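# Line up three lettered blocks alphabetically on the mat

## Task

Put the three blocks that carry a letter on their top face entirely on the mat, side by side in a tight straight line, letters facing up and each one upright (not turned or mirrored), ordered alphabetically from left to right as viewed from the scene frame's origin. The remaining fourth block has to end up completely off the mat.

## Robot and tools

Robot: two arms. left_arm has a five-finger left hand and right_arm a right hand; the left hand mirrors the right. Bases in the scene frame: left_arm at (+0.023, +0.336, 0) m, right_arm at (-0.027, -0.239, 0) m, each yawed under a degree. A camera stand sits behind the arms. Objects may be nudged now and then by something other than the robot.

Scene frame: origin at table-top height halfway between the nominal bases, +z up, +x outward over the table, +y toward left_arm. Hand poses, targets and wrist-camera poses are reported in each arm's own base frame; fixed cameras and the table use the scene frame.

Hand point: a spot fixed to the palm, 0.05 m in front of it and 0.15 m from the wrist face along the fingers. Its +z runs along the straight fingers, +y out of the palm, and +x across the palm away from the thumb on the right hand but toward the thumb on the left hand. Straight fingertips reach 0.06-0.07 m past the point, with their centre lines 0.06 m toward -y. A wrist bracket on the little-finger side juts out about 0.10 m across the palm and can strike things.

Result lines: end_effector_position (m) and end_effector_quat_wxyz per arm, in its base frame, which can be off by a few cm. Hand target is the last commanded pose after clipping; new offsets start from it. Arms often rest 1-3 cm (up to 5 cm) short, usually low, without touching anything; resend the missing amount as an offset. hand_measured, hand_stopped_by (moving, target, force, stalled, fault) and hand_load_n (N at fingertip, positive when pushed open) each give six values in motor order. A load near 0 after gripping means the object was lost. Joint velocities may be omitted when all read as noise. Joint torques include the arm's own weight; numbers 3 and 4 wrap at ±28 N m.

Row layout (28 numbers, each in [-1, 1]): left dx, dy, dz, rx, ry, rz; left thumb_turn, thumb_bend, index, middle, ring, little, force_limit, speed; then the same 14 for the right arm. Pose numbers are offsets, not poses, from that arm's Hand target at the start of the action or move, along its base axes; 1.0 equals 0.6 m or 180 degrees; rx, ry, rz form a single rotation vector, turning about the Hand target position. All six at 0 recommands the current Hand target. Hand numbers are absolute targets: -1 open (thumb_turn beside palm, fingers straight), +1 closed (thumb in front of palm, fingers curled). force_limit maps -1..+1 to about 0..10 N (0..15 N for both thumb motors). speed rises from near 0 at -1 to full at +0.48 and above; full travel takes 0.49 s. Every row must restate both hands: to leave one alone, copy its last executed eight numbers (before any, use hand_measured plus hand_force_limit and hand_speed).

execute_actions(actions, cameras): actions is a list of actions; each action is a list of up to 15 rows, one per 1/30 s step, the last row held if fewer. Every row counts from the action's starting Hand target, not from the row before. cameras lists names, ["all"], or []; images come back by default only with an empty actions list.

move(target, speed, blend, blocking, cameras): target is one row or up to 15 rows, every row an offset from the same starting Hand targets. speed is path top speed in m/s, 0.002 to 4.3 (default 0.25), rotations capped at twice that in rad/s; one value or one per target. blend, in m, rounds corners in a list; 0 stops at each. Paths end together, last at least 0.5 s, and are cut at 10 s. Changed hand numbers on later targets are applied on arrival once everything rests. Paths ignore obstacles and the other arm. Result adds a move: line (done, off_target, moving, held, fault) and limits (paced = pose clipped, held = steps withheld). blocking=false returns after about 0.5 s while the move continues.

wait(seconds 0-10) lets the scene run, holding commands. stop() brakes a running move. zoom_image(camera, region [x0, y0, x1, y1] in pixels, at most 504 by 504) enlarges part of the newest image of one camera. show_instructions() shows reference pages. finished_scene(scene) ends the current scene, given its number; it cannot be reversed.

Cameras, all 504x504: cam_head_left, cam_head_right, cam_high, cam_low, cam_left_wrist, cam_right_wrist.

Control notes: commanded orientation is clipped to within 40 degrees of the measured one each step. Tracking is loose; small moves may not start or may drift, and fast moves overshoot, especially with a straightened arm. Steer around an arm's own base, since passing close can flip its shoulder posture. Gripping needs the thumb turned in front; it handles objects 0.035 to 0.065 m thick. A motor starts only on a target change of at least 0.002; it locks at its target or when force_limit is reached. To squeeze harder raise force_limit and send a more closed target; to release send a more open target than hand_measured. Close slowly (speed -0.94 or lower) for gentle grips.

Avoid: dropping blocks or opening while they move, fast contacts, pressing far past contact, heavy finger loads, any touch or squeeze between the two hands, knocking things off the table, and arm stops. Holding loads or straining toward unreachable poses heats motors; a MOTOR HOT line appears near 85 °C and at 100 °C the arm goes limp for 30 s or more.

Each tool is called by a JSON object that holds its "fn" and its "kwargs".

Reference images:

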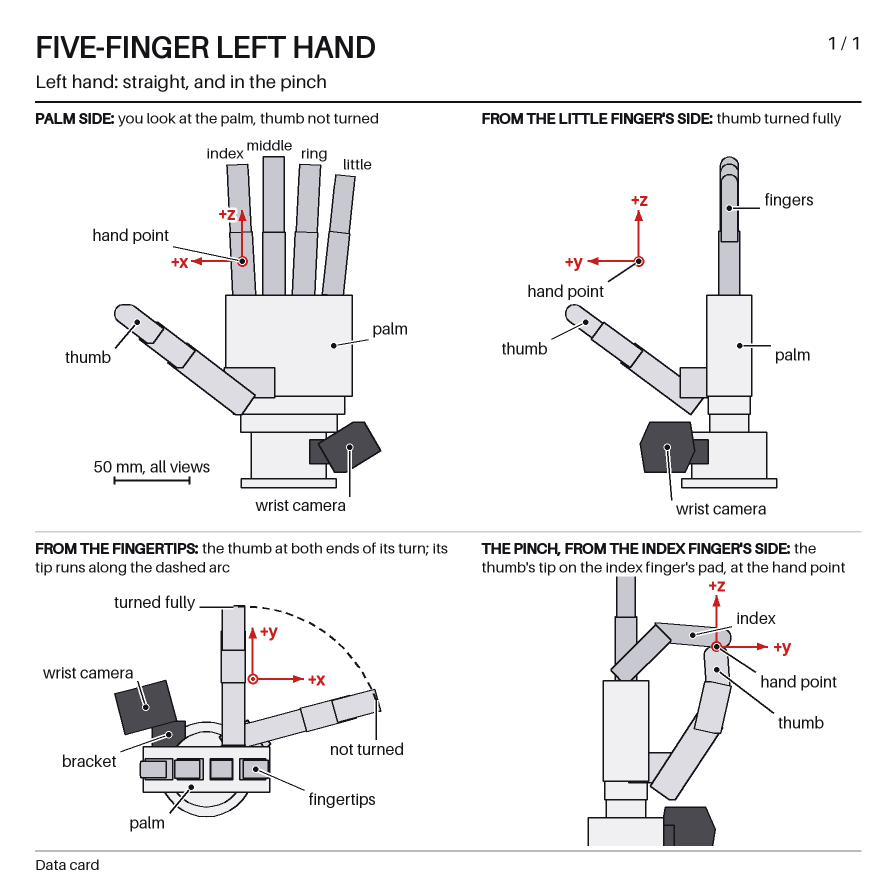

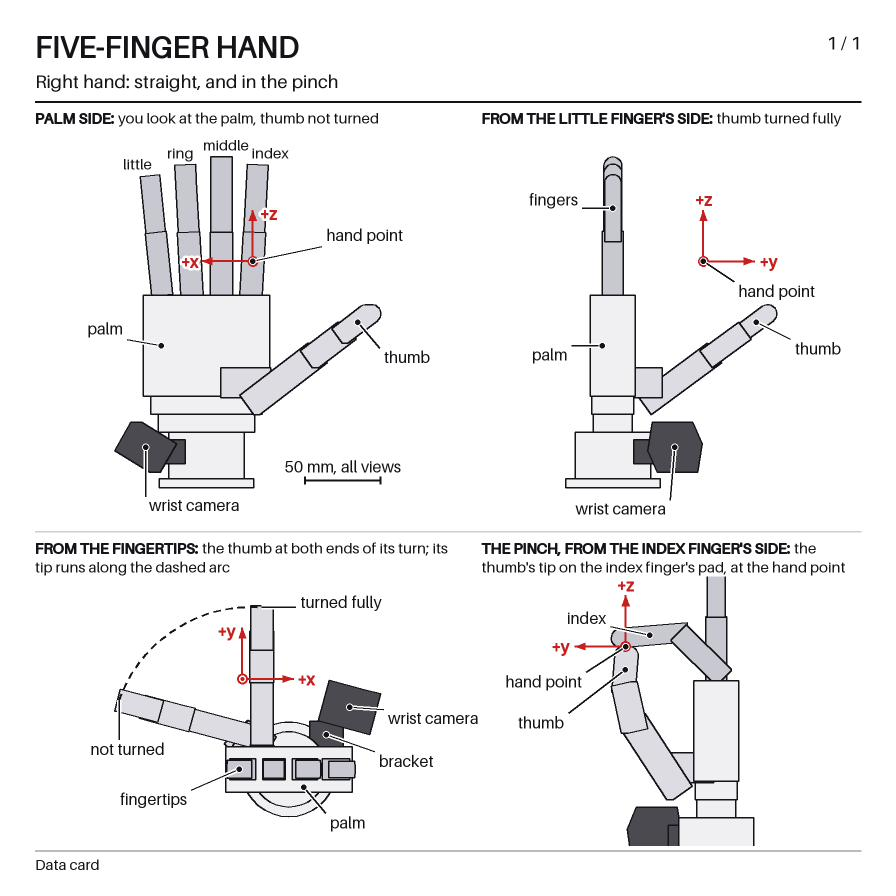

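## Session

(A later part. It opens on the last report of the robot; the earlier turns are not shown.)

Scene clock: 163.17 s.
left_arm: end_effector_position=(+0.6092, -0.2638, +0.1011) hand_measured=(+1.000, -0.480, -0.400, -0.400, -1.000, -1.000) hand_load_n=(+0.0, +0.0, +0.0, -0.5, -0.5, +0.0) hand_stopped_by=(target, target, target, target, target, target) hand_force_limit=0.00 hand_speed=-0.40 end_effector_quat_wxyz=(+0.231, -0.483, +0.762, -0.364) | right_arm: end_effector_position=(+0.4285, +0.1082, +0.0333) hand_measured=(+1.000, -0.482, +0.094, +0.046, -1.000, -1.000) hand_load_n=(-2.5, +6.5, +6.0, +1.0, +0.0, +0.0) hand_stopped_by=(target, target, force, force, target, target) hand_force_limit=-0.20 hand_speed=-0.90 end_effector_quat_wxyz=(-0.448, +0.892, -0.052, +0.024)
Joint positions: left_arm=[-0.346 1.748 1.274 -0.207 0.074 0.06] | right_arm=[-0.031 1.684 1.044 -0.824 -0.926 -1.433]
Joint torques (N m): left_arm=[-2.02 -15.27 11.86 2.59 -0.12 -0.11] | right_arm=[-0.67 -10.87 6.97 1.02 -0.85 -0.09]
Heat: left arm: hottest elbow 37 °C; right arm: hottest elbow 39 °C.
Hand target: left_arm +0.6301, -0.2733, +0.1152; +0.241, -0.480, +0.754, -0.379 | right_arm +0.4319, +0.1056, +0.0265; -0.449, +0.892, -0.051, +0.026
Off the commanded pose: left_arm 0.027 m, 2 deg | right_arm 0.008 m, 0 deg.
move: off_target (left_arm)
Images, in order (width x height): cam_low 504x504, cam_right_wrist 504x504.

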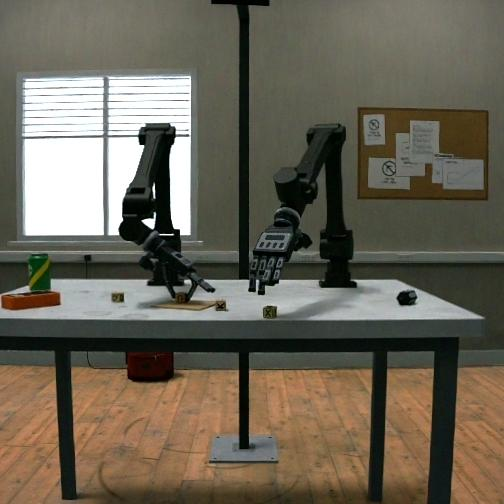

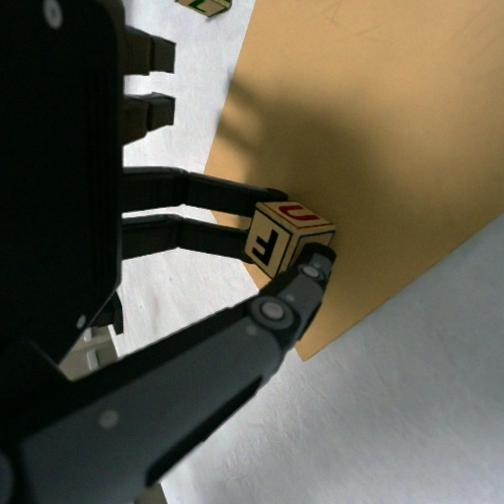

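{"fn": "move", "kwargs": {"target": [[0,0,0,0,0,0, 1, -0.48, -0.4, -0.4, -1, -1, 0, -0.4, 0.015,0,0.07, 0,0,0, 1, -0.48, 0.8, 0.8, -1, -1, -0.2, -0.9]], "cameras": ["cam_right_wrist","cam_low"], "speed": [0.1]}}

{"fn": "zoom_image", "kwargs": {"camera": "cam_low", "region": [130, 220, 230, 310]}}

Scene clock: 167.80 s.
left_arm: end_effector_position=(+0.6092, -0.2638, +0.1011) hand_measured=(+1.000, -0.480, -0.400, -0.400, -1.000, -1.000) hand_load_n=(+0.5, +0.0, +0.0, -0.5, +0.0, +0.0) hand_stopped_by=(target, target, target, target, target, target) hand_force_limit=0.00 hand_speed=-0.40 end_effector_quat_wxyz=(+0.231, -0.483, +0.762, -0.364) | right_arm: end_effector_position=(+0.4246, +0.1084, +0.0532) hand_measured=(+1.000, -0.482, +0.094, +0.046, -1.000, -1.000) hand_load_n=(-2.5, +6.5, +6.0, +1.0, +0.0, +0.0) hand_stopped_by=(target, target, force, force, target, target) hand_force_limit=-0.20 hand_speed=-0.90 end_effector_quat_wxyz=(-0.447, +0.892, -0.060, +0.006)
Joint positions: left_arm=[-0.346 1.748 1.274 -0.207 0.074 0.06] | right_arm=[-0.031 1.666 1.081 -0.918 -0.926 -1.433]
Joint torques (N m): left_arm=[-2.08 -15.27 11.86 2.59 -0.12 -0.11] | right_arm=[-0.79 -13.1 9.85 0.16 -0.85 -0.08]
Heat: left arm: hottest elbow 37 °C; right arm: hottest elbow 39 °C.
Hand target: left_arm +0.6301, -0.2733, +0.1152; +0.241, -0.480, +0.754, -0.379 | right_arm +0.4410, +0.1056, +0.0684; -0.449, +0.892, -0.051, +0.025
Off the commanded pose: left_arm 0.027 m, 2 deg | right_arm 0.023 m, 2 deg.
move: off_target (left_arm, right_arm)
Images, in order (width x height): cam_low 504x504, cam_right_wrist 504x504.

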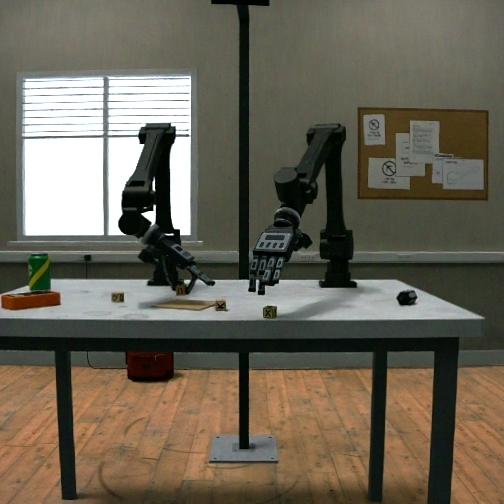

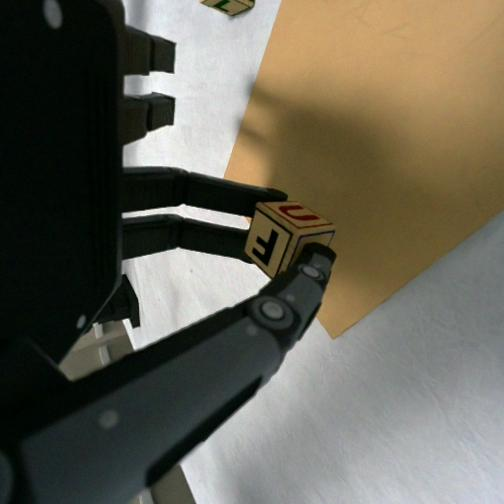

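Scaled by 5.040 from the camera's 504x504 image, which has a finer 720x720 frame.

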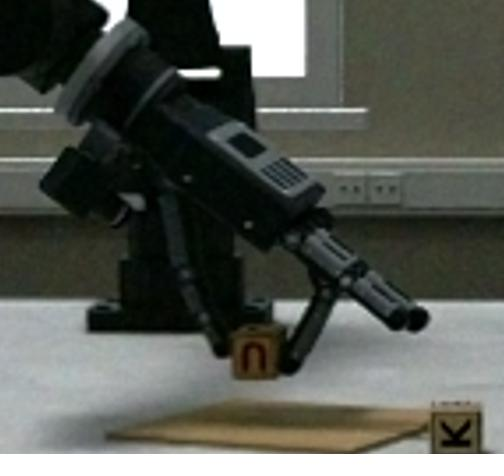

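{"fn": "move", "kwargs": {"target": [[0,0,0,0,0,0, 1, -0.48, -0.1, -0.1, -1, -1, 0, -0.4, 0,0,0.08, 0,0,0, 1, -0.48, 0.8, 0.8, -1, -1, -0.2, -0.9],[-0.0135,0.012,-0.06,0,0,0, 1, -0.48, -0.1, -0.1, -1, -1, 0, -0.4, -0.21,-0.061,0.086, 0,0,-0.6, 1, -0.48, 0.8, 0.8, -1, -1, -0.2, -0.9],[-0.0135,0.012,-0.1085,0,0,0, 1, -0.48, -0.1, -0.1, -1, -1, 0, -0.4, -0.2133,-0.066,-0.04, 0,0,-0.6, 1, -0.48, 0.8, 0.8, -1, -1, -0.2, -0.9]], "cameras": ["cam_left_wrist","cam_right_wrist","cam_low"], "speed": [0.15,0.35,0.15], "blend": [0.02,0.01,0]}}

{"fn": "zoom_image", "kwargs": {"camera": "cam_low", "region": [100, 240, 300, 330]}}

Scene clock: 191.50 s.
left_arm: end_effector_position=(+0.6206, -0.2681, +0.0642) hand_measured=(+1.000, -0.480, -0.100, -0.100, -1.000, -1.000) hand_load_n=(+0.0, +0.0, +0.0, +0.0, -0.5, +0.0) hand_stopped_by=(target, target, target, target, target, target) hand_force_limit=0.00 hand_speed=-0.40 end_effector_quat_wxyz=(+0.244, -0.477, +0.753, -0.382) | right_arm: end_effector_position=(+0.3103, +0.0629, +0.0451) hand_measured=(+1.000, -0.482, +0.094, +0.046, -1.000, -1.000) hand_load_n=(-2.5, +7.0, +6.0, +1.0, -0.5, +0.0) hand_stopped_by=(target, target, force, force, target, target) hand_force_limit=-0.20 hand_speed=-0.90 end_effector_quat_wxyz=(+0.238, -0.485, +0.751, -0.378)
Joint positions: left_arm=[-0.346 1.812 1.227 -0.046 0.074 0.059] | right_arm=[0.427 0.885 0.332 -0.303 0.652 0.599]
Joint torques (N m): left_arm=[-1.49 -15.62 7.31 2.89 0.06 -0.06] | right_arm=[0.21 -0.44 8.14 2.06 0.49 0.06]
Heat: left arm: hottest elbow 37 °C; right arm: hottest elbow 40 °C.
Hand target: left_arm +0.6220, -0.2661, +0.0501; +0.241, -0.480, +0.753, -0.379 | right_arm +0.3131, +0.0661, +0.0445; +0.243, -0.483, +0.752, -0.378
Off the commanded pose: left_arm 0.014 m, 1 deg | right_arm 0.004 m, 1 deg.
move: off_target (left_arm); blend cut to 0 m at target 1
Images, in order (width x height): cam_low 504x504, cam_left_wrist 504x504, cam_right_wrist 504x504.

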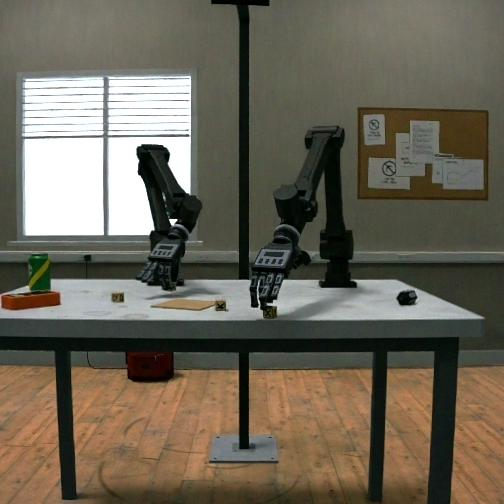

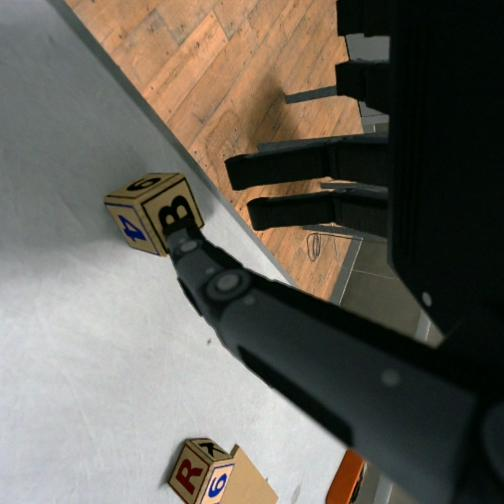

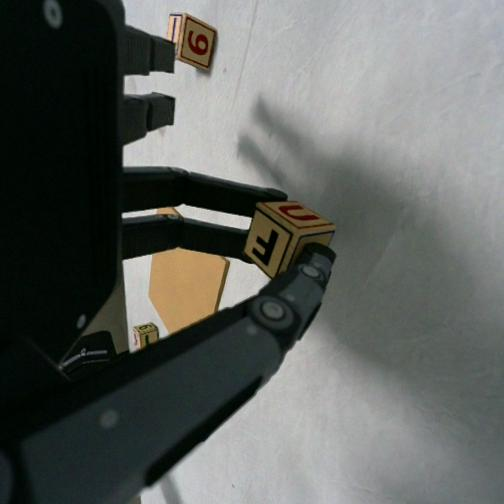

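Scaled by 2.520 from the camera's 504x504 image, which has a finer 720x720 frame.

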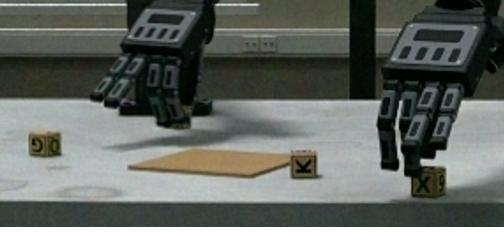

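{"fn": "zoom_image", "kwargs": {"camera": "cam_left_wrist", "region": [80, 130, 280, 330]}}

{"fn": "zoom_image", "kwargs": {"camera": "cam_low", "region": [240, 250, 300, 330]}}

Scaled by 2.520 from the camera's 504x504 image, which has a finer 720x720 frame.

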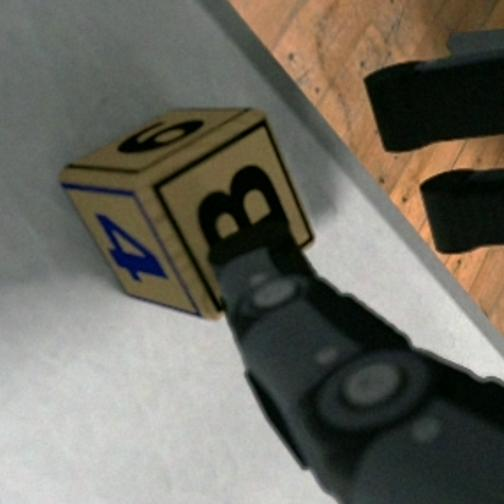

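Scaled by 6.300 from the camera's 504x504 image, which has a finer 720x720 frame.

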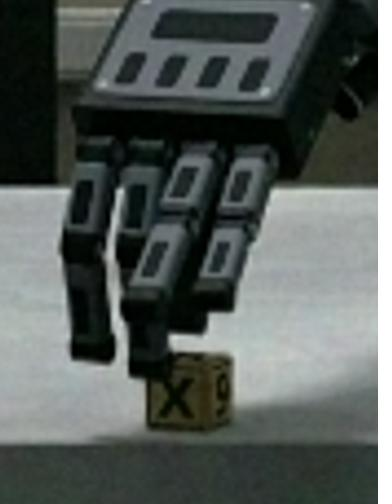

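{"fn": "move", "kwargs": {"target": [[-0.009,0.024,0.0,0,0,0, 1, -0.48, -0.1, -0.1, -1, -1, 0, -0.4, 0,0,-0.015, 0,0,0, 1, -0.48, 0.8, 0.8, -1, -1, -0.2, -0.9],[-0.009,0.024,-0.022,0,0,0, 1, -0.48, -0.1, -0.1, -1, -1, 0, -0.4, 0,0,-0.021, 0,0,0, 1, -0.48, 0.8, 0.8, -1, -1, -0.2, -0.9]], "cameras": ["cam_left_wrist","cam_right_wrist","cam_low"], "speed": [0.1,0.06]}}

{"fn": "zoom_image", "kwargs": {"camera": "cam_low", "region": [240, 250, 300, 330]}}

{"fn": "zoom_image", "kwargs": {"camera": "cam_low", "region": [130, 240, 230, 310]}}

Scene clock: 222.63 s.
left_arm: end_effector_position=(+0.6151, -0.2580, +0.0519) hand_measured=(+1.000, -0.480, -0.100, -0.100, -1.000, -1.000) hand_load_n=(+0.0, -0.5, +0.0, +0.0, +0.0, +0.0) hand_stopped_by=(target, target, target, target, target, target) hand_force_limit=0.00 hand_speed=-0.40 end_effector_quat_wxyz=(+0.242, -0.478, +0.752, -0.384) | right_arm: end_effector_position=(+0.3110, +0.0632, +0.0332) hand_measured=(+1.000, -0.482, +0.094, +0.046, -1.000, -1.000) hand_load_n=(-2.0, +6.5, +6.0, +1.0, +0.0, +0.0) hand_stopped_by=(target, target, force, force, target, target) hand_force_limit=-0.20 hand_speed=-0.90 end_effector_quat_wxyz=(+0.239, -0.485, +0.751, -0.378)
Joint positions: left_arm=[-0.33 1.812 1.187 -0.005 0.091 0.063] | right_arm=[0.427 0.923 0.31 -0.241 0.652 0.599]
Joint torques (N m): left_arm=[-1.08 -15.33 6.94 2.88 0.07 0.04] | right_arm=[0.15 -0.44 7.75 2.02 0.48 0.07]
Heat: left arm: hottest elbow 33 °C; right arm: hottest elbow 39 °C.
Hand target: left_arm +0.6166, -0.2515, +0.0369; +0.241, -0.480, +0.753, -0.379 | right_arm +0.3130, +0.0660, +0.0318; +0.243, -0.483, +0.752, -0.378
Off the commanded pose: left_arm 0.016 m, 1 deg | right_arm 0.004 m, 1 deg.
move: off_target (left_arm)
Images, in order (width x height): cam_low 504x504, cam_left_wrist 504x504, cam_right_wrist 504x504.

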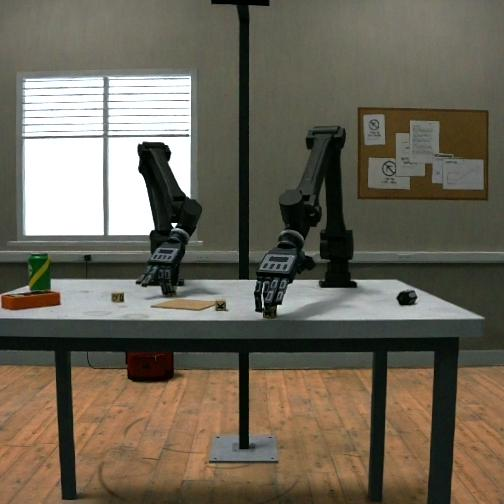

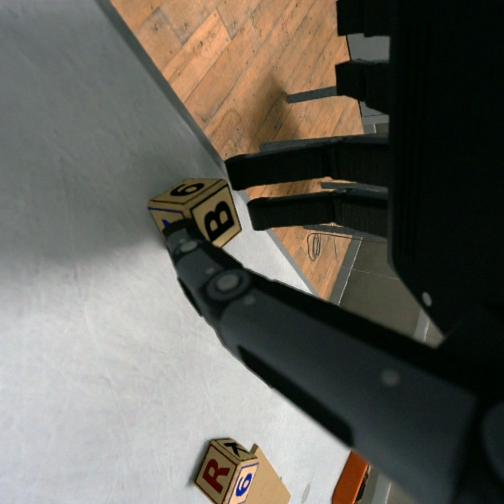

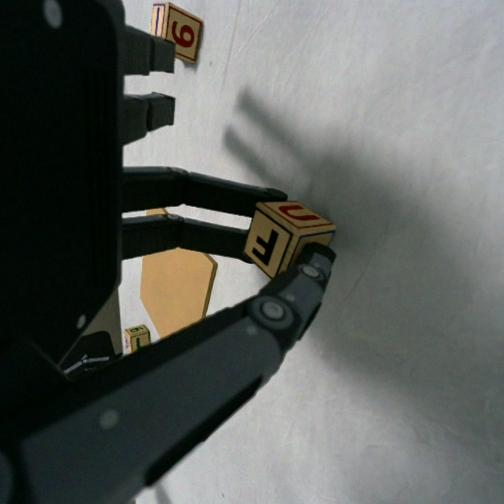

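Scaled by 6.300 from the camera's 504x504 image, which has a finer 720x720 frame.

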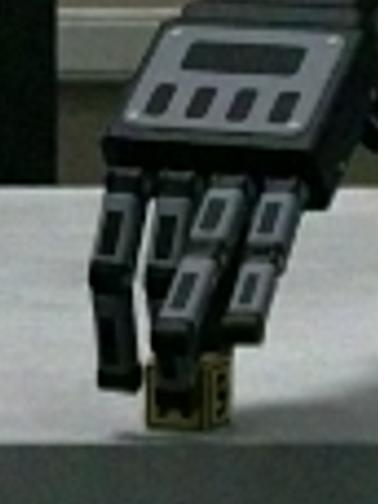

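Scaled by 5.040 from the camera's 504x504 image, which has a finer 720x720 frame.

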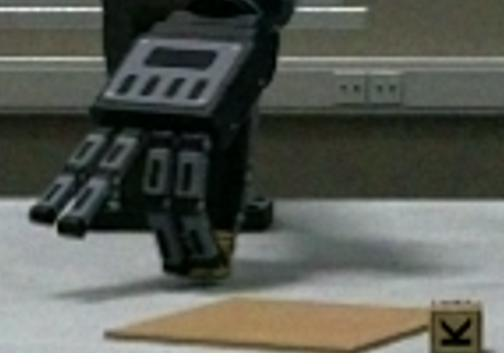

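{"fn": "move", "kwargs": {"target": [[0.0,0.0,-0.012,0,0,0, 1, -0.48, -0.1, -0.1, -1, -1, 0, -0.4, 0,0,-0.008, 0,0,0, 1, -0.48, 0.8, 0.8, -1, -1, -0.2, -0.9],[0,0,-0.012,0,0,0, 1, -0.48, 0.8, 0.8, -1, -1, -0.2, -0.9, 0,0,-0.008, 0,0,0, 1, -0.48, 0.0, 0.0, -1, -1, -0.2, -0.93]], "cameras": ["cam_left_wrist","cam_right_wrist","cam_low"], "speed": [0.1,0.06]}}

{"fn": "zoom_image", "kwargs": {"camera": "cam_low", "region": [240, 250, 300, 330]}}

{"fn": "zoom_image", "kwargs": {"camera": "cam_low", "region": [130, 240, 230, 310]}}

Scene clock: 229.73 s.
left_arm: end_effector_position=(+0.6151, -0.2580, +0.0459) hand_measured=(+1.000, -0.482, +0.092, +0.048, -1.000, -1.000) hand_load_n=(-1.5, +6.5, +6.0, +1.5, +0.0, +0.0) hand_stopped_by=(target, target, force, force, target, target) hand_force_limit=-0.20 hand_speed=-0.90 end_effector_quat_wxyz=(+0.243, -0.477, +0.752, -0.385) | right_arm: end_effector_position=(+0.3118, +0.0635, +0.0292) hand_measured=(+1.000, -0.480, +0.000, +0.000, -1.000, -1.000) hand_load_n=(+0.0, +0.0, +0.0, +0.0, +0.0, +0.0) hand_stopped_by=(target, target, target, target, target, target) hand_force_limit=-0.20 hand_speed=-0.93 end_effector_quat_wxyz=(+0.240, -0.484, +0.751, -0.379)
Joint positions: left_arm=[-0.33 1.821 1.18 0.013 0.091 0.063] | right_arm=[0.427 0.939 0.303 -0.216 0.653 0.599]
Joint torques (N m): left_arm=[-1.08 -15.15 6.94 2.89 0.06 0.04] | right_arm=[0.03 -0.62 7.54 2.02 0.48 0.07]
Heat: left arm: hottest elbow 33 °C; right arm: hottest elbow 39 °C.
Hand target: left_arm +0.6166, -0.2515, +0.0297; +0.241, -0.480, +0.753, -0.379 | right_arm +0.3130, +0.0660, +0.0270; +0.243, -0.483, +0.752, -0.378
Off the commanded pose: left_arm 0.017 m, 1 deg | right_arm 0.003 m, 0 deg.
move: off_target (left_arm); target 2's new numbers were sent with left_arm's hand 0.017 m and 1 deg from that target
Images, in order (width x height): cam_low 504x504, cam_left_wrist 504x504, cam_right_wrist 504x504.

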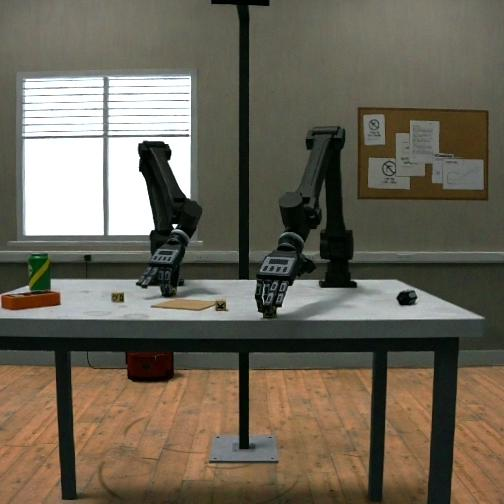

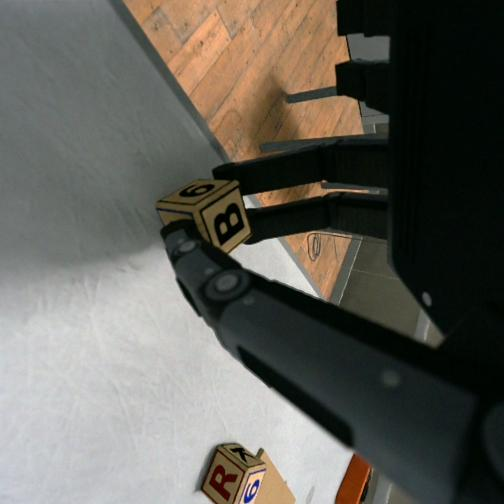

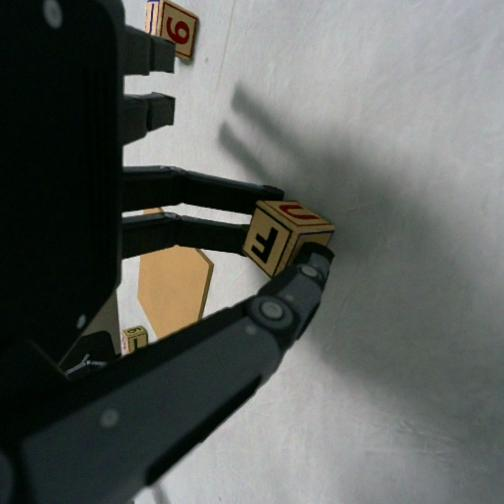

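Scaled by 6.300 from the camera's 504x504 image, which has a finer 720x720 frame.

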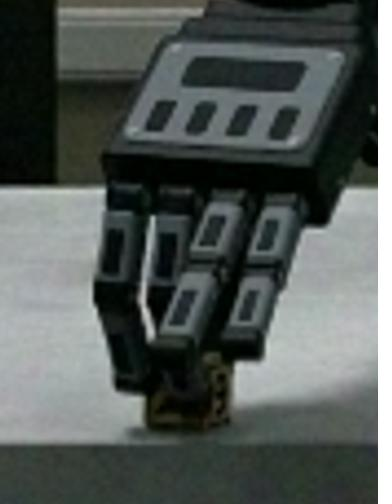

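Scaled by 5.040 from the camera's 504x504 image, which has a finer 720x720 frame.

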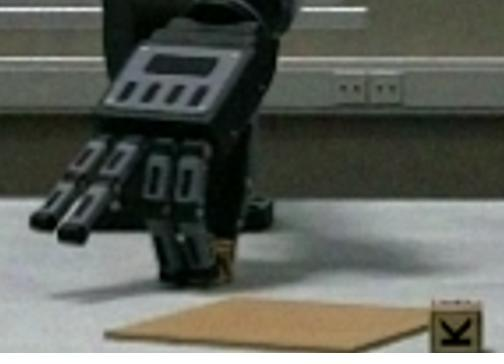

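{"fn": "move", "kwargs": {"target": [[0,0,0,0,0,0, 1, -0.48, 0.8, 0.8, -1, -1, -0.2, -0.9, 0,0,0, 0,0,0, 1, -0.48, -0.4, -0.4, -1, -1, -0.2, -0.6],[0.022,-0.009,0.15,0,0,0, 1, -0.48, 0.8, 0.8, -1, -1, -0.2, -0.9, 0.015,0,0.15, 0,0,0, 1, -0.48, -0.4, -0.4, -1, -1, -0.2, -0.6],[-0.2577,-0.3558,0.142,0,0,0.047, 1, -0.48, 0.8, 0.8, -1, -1, -0.2, -0.9, 0.162,-0.205,0.147, 0,0,0.028, 1, -0.48, -0.4, -0.4, -1, -1, -0.2, -0.6]], "cameras": ["cam_left_wrist","cam_right_wrist","cam_low","cam_head_right"], "speed": [0.1,0.12,0.25], "blend": [0,0.01,0]}}

{"fn": "zoom_image", "kwargs": {"camera": "cam_head_right", "region": [220, 160, 320, 260]}}

{"fn": "zoom_image", "kwargs": {"camera": "cam_right_wrist", "region": [200, 120, 440, 360]}}

{"fn": "zoom_image", "kwargs": {"camera": "cam_low", "region": [130, 220, 270, 330]}}

Scene clock: 255.63 s.
left_arm: end_effector_position=(+0.4527, -0.4590, +0.1030) hand_measured=(+1.000, -0.482, +0.092, +0.048, -1.000, -1.000) hand_load_n=(-1.5, +7.0, +5.5, +2.0, +0.0, +0.0) hand_stopped_by=(target, target, force, force, target, target) hand_force_limit=-0.20 hand_speed=-0.90 end_effector_quat_wxyz=(+0.268, -0.530, +0.723, -0.353) | right_arm: end_effector_position=(+0.3877, -0.0495, +0.0939) hand_measured=(+1.000, -0.480, -0.400, -0.400, -1.000, -1.000) hand_load_n=(+0.0, +0.0, +0.0, +0.0, +0.0, +0.0) hand_stopped_by=(target, target, target, target, target, target) hand_force_limit=-0.20 hand_speed=-0.60 end_effector_quat_wxyz=(+0.246, -0.522, +0.738, -0.350)
Joint positions: left_arm=[-0.849 1.695 1.207 -0.247 -0.435 -0.347] | right_arm=[-0.147 1.015 0.534 -0.216 0.151 0.121]
Joint torques (N m): left_arm=[-1.38 -15.74 10.3 1.44 -0.37 -0.08] | right_arm=[-1.08 -2.67 12.27 2.29 -0.09 -0.09]
Heat: left arm: hottest elbow 33 °C; right arm: hottest elbow 39 °C.
Hand target: left_arm +0.4619, -0.4650, +0.1149; +0.269, -0.534, +0.716, -0.360 | right_arm +0.4102, -0.0570, +0.1152; +0.259, -0.515, +0.730, -0.367
Off the commanded pose: left_arm 0.016 m, 1 deg | right_arm 0.032 m, 3 deg.
move: off_target (left_arm, right_arm)
Images, in order (width x height): cam_head_right 504x504, cam_low 504x504, cam_left_wrist 504x504, cam_right_wrist 504x504.

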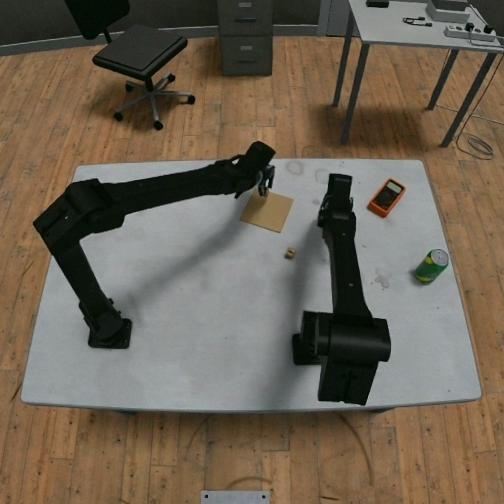

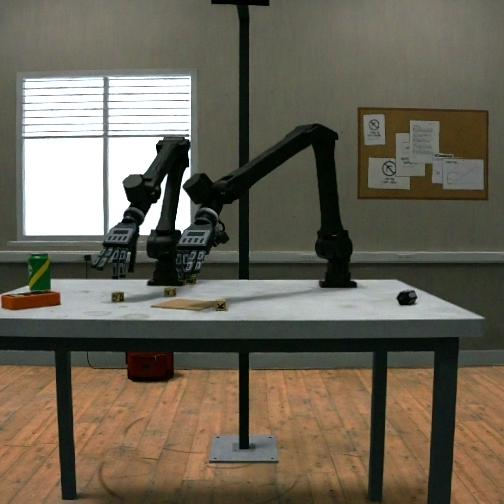

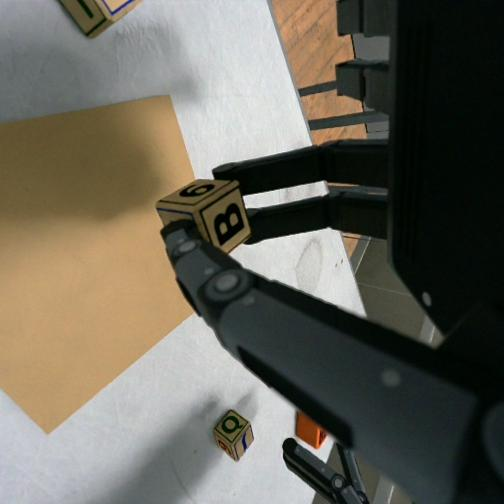

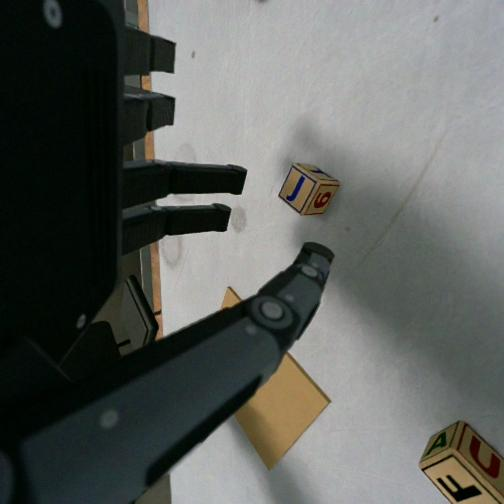

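Scaled by 5.040 from the camera's 504x504 image, which has a finer 720x720 frame.

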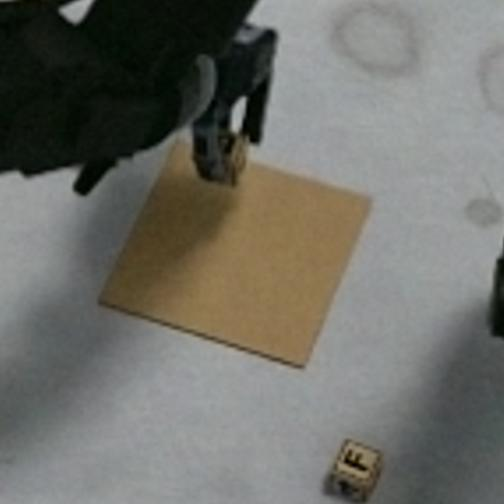

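Scaled by 2.100 from the camera's 504x504 image, which has a finer 720x720 frame.

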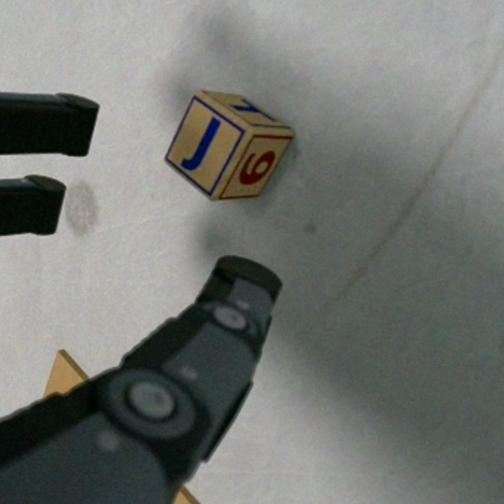

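Scaled by 3.600 from the camera's 504x504 image, which has a finer 720x720 frame.

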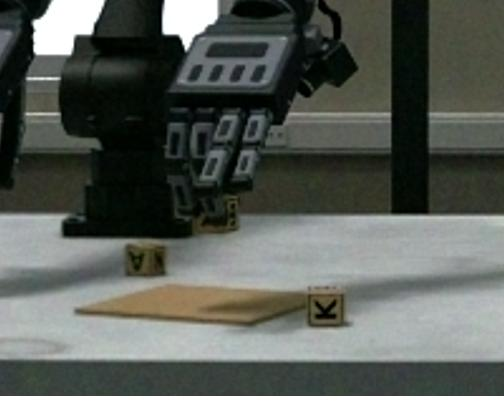

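{"fn": "move", "kwargs": {"target": [[-0.0165,0.055,-0.05,0,0,0, 1, -0.48, 0.8, 0.8, -1, -1, -0.2, -0.9, 0.0347,-0.0295,-0.067, -0.014,-0.024,-0.058, 1, -0.48, -0.3, -0.3, -1, -1, -0.2, -0.6],[-0.0165,0.055,-0.108,0,0,0, 1, -0.48, 0.8, 0.8, -1, -1, -0.2, -0.9, 0.0347,-0.0295,-0.1453, -0.014,-0.024,-0.058, 1, -0.48, -0.3, -0.3, -1, -1, -0.2, -0.6]], "cameras": ["cam_left_wrist","cam_right_wrist","cam_low","cam_head_right"], "speed": [0.15,0.12], "blend": [0.01,0]}}

{"fn": "zoom_image", "kwargs": {"camera": "cam_head_right", "region": [220, 160, 320, 260]}}

{"fn": "zoom_image", "kwargs": {"camera": "cam_low", "region": [90, 240, 230, 330]}}

Scene clock: 277.10 s.
left_arm: end_effector_position=(+0.4483, -0.4374, +0.0656) hand_measured=(+1.000, -0.482, +0.092, +0.048, -1.000, -1.000) hand_load_n=(-2.0, +7.0, +6.0, +1.5, +0.0, +0.0) hand_stopped_by=(target, target, force, force, target, target) hand_force_limit=-0.20 hand_speed=-0.90 end_effector_quat_wxyz=(+0.267, -0.533, +0.713, -0.368) | right_arm: end_effector_position=(+0.4279, -0.0790, +0.0311) hand_measured=(+1.000, -0.480, -0.300, -0.300, -1.000, -1.000) hand_load_n=(+0.0, +0.0, +0.0, +0.0, +0.0, +0.0) hand_stopped_by=(target, target, target, target, target, target) hand_force_limit=-0.20 hand_speed=-0.60 end_effector_quat_wxyz=(+0.237, -0.439, +0.755, -0.425)
Joint positions: left_arm=[-0.827 1.695 1.074 -0.074 -0.418 -0.342] | right_arm=[-0.121 1.303 0.453 0.255 0.35 0.21]
Joint torques (N m): left_arm=[-1.08 -13.1 6.84 2.73 -0.18 0.04] | right_arm=[0.32 -4.66 6.79 2.43 0.26 0.07]
Heat: left arm: hottest elbow 35 °C; right arm: hottest elbow 40 °C.
Hand target: left_arm +0.4520, -0.4320, +0.0500; +0.269, -0.534, +0.716, -0.360 | right_arm +0.4311, -0.0747, +0.0282; +0.241, -0.438, +0.755, -0.424
Off the commanded pose: left_arm 0.017 m, 1 deg | right_arm 0.006 m, 0 deg.
move: off_target (left_arm)
Images, in order (width x height): cam_head_right 504x504, cam_low 504x504, cam_left_wrist 504x504, cam_right_wrist 504x504.

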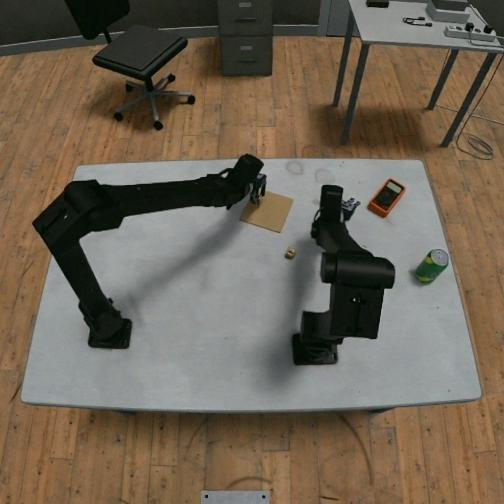

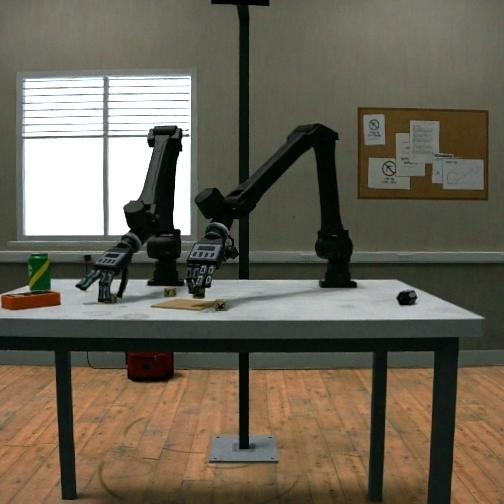

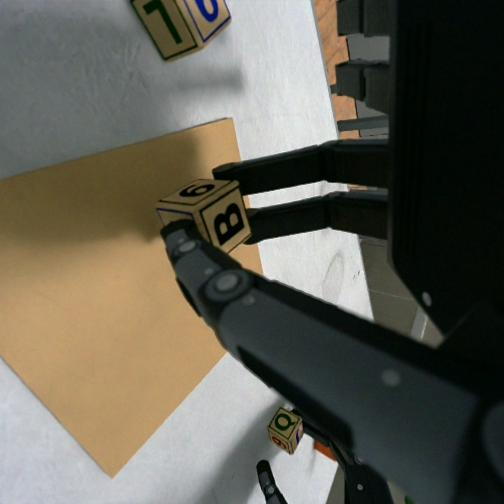

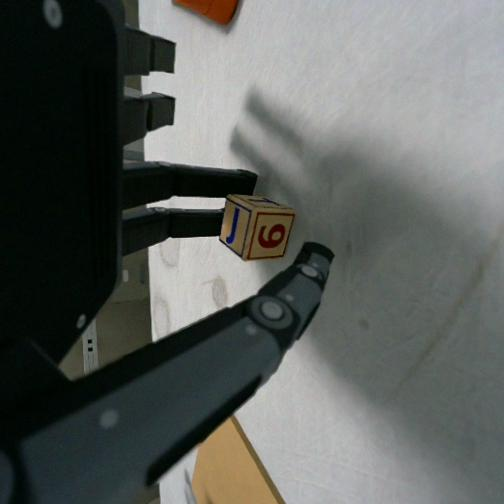

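Scaled by 5.040 from the camera's 504x504 image, which has a finer 720x720 frame.

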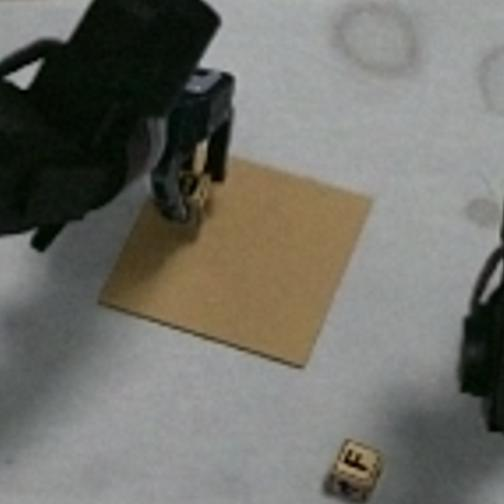

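Scaled by 3.600 from the camera's 504x504 image, which has a finer 720x720 frame.

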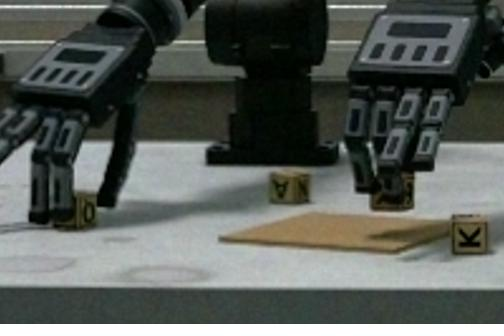

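{"fn": "execute_actions", "kwargs": {"actions": [], "cameras": ["cam_head_right","cam_low","cam_right_wrist"]}}

{"fn": "zoom_image", "kwargs": {"camera": "cam_head_right", "region": [220, 160, 320, 260]}}

{"fn": "zoom_image", "kwargs": {"camera": "cam_low", "region": [150, 120, 350, 320]}}

Scene clock: 296.97 s.
left_arm: end_effector_position=(+0.4483, -0.4374, +0.0656) hand_measured=(+1.000, -0.482, +0.092, +0.048, -1.000, -1.000) hand_load_n=(-1.5, +7.0, +5.5, +1.5, +0.0, +0.0) hand_stopped_by=(target, target, force, force, target, target) hand_force_limit=-0.20 hand_speed=-0.90 end_effector_quat_wxyz=(+0.267, -0.533, +0.713, -0.368) | right_arm: end_effector_position=(+0.4279, -0.0790, +0.0311) hand_measured=(+1.000, -0.480, -0.300, -0.300, -1.000, -1.000) hand_load_n=(+0.0, +0.0, +0.0, +0.0, +0.0, +0.0) hand_stopped_by=(target, target, target, target, target, target) hand_force_limit=-0.20 hand_speed=-0.60 end_effector_quat_wxyz=(+0.237, -0.439, +0.755, -0.425)
Joint positions: left_arm=[-0.827 1.695 1.074 -0.074 -0.418 -0.342] | right_arm=[-0.121 1.303 0.453 0.255 0.35 0.21]
Joint velocities: within noise
Joint torques (N m): left_arm=[-1.08 -13.04 6.84 2.76 -0.18 0.04] | right_arm=[0.38 -4.95 6.79 2.37 0.26 0.08]
Heat: left arm: hottest elbow 33 °C; right arm: hottest elbow 39 °C.
Hand target: left_arm +0.4520, -0.4320, +0.0500; +0.269, -0.534, +0.716, -0.360 | right_arm +0.4310, -0.0747, +0.0281; +0.241, -0.438, +0.755, -0.424
Off the commanded pose: left_arm 0.017 m, 1 deg | right_arm 0.006 m, 0 deg.
Images, in order (width x height): cam_head_right 504x504, cam_low 504x504, cam_right_wrist 504x504.

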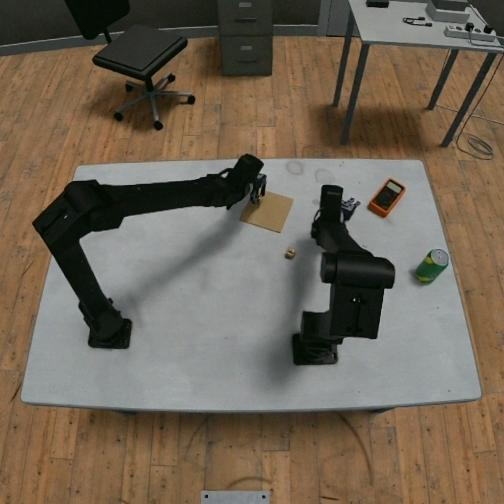

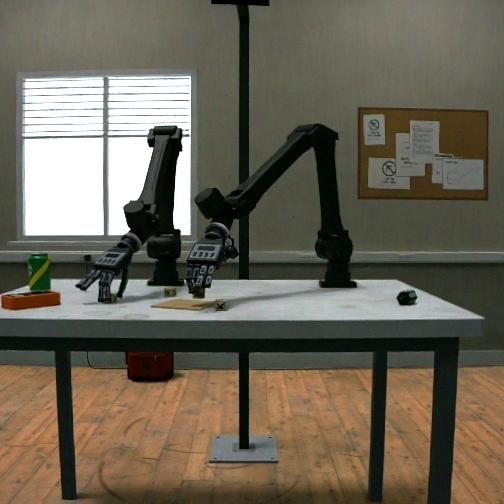

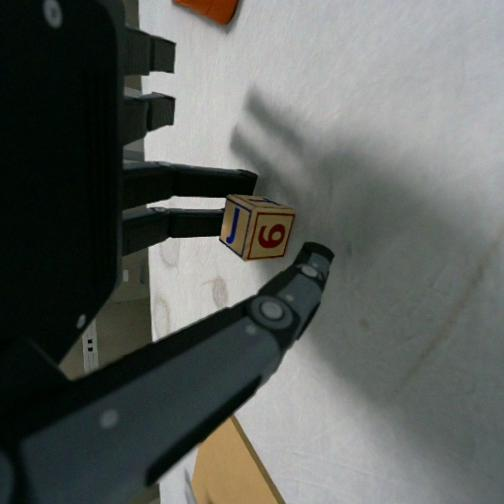

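Scaled by 5.040 from the camera's 504x504 image, which has a finer 720x720 frame.

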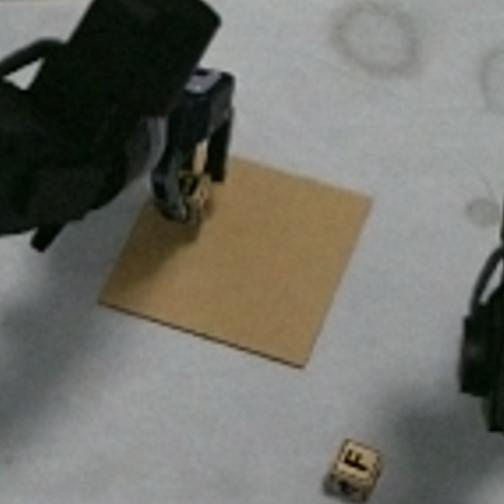

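Scaled by 2.520 from the camera's 504x504 image, which has a finer 720x720 frame.

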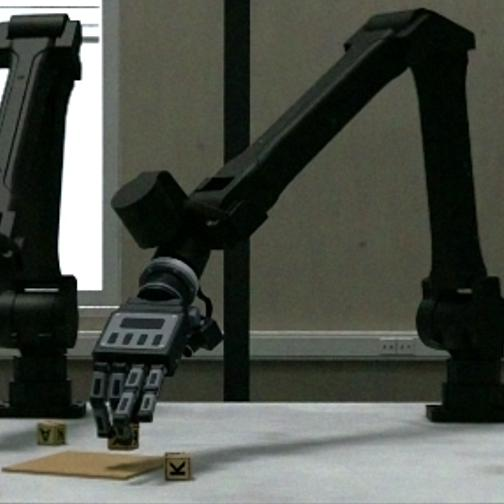

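{"fn": "move", "kwargs": {"target": [-0.02,-0.0233,-0.0167,0,0,0,1,-0.48,0.8,0.8,-1,-1,-0.2,-0.9,0.0035,0.0133,0.0,0,0,0,1,-0.48,-0.3,-0.3,-1,-1,-0.2,-0.6], "speed": 0.06, "cameras": ["cam_head_right","cam_low","cam_right_wrist"]}}

{"fn": "zoom_image", "kwargs": {"camera": "cam_head_right", "region": [220, 160, 320, 260]}}

{"fn": "zoom_image", "kwargs": {"camera": "cam_low", "region": [80, 250, 240, 330]}}

Scene clock: 304.60 s.
left_arm: end_effector_position=(+0.4449, -0.4421, +0.0543) hand_measured=(+1.000, -0.482, +0.092, +0.048, -1.000, -1.000) hand_load_n=(-1.5, +6.5, +5.5, +1.5, +0.0, +0.0) hand_stopped_by=(target, target, force, force, target, target) hand_force_limit=-0.20 hand_speed=-0.90 end_effector_quat_wxyz=(+0.271, -0.535, +0.713, -0.364) | right_arm: end_effector_position=(+0.4295, -0.0709, +0.0310) hand_measured=(+1.000, -0.480, -0.300, -0.300, -1.000, -1.000) hand_load_n=(+0.0, +0.0, +0.0, +0.0, +0.0, +0.0) hand_stopped_by=(target, target, target, target, target, target) hand_force_limit=-0.20 hand_speed=-0.60 end_effector_quat_wxyz=(+0.238, -0.439, +0.755, -0.426)
Joint positions: left_arm=[-0.842 1.719 1.074 -0.063 -0.44 -0.352] | right_arm=[-0.093 1.305 0.453 0.255 0.372 0.226]
Joint torques (N m): left_arm=[-2.67 -13.39 6.75 2.73 -0.38 -0.09] | right_arm=[0.38 -4.95 7.13 2.15 0.3 0.09]
Heat: left arm: hottest elbow 33 °C; right arm: hottest elbow 39 °C.
Hand target: left_arm +0.4400, -0.4460, +0.0400; +0.269, -0.534, +0.716, -0.360 | right_arm +0.4331, -0.0666, +0.0281; +0.241, -0.438, +0.755, -0.424
Off the commanded pose: left_arm 0.016 m, 1 deg | right_arm 0.006 m, 0 deg.
move: off_target (left_arm)
Images, in order (width x height): cam_head_right 504x504, cam_low 504x504, cam_right_wrist 504x504.

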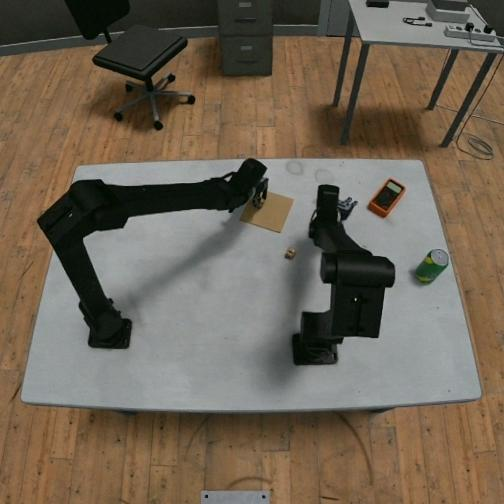

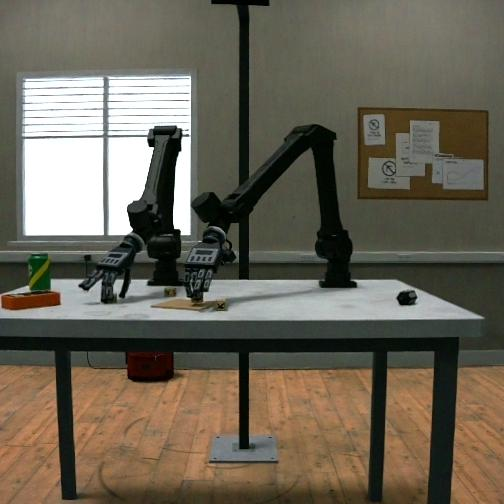

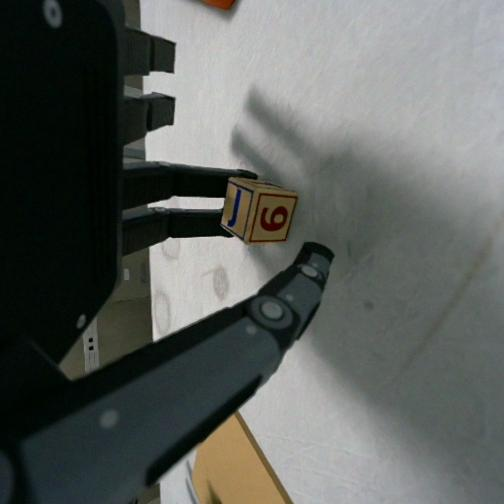

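Scaled by 5.040 from the camera's 504x504 image, which has a finer 720x720 frame.

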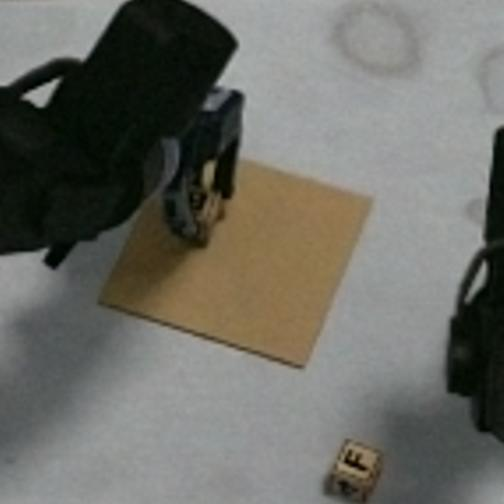

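Scaled by 3.150 from the camera's 504x504 image, which has a finer 720x720 frame.

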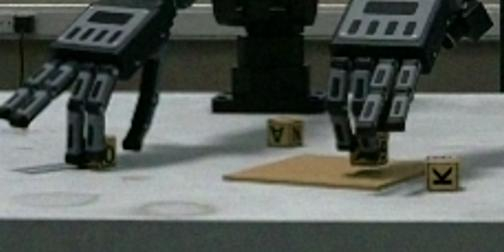

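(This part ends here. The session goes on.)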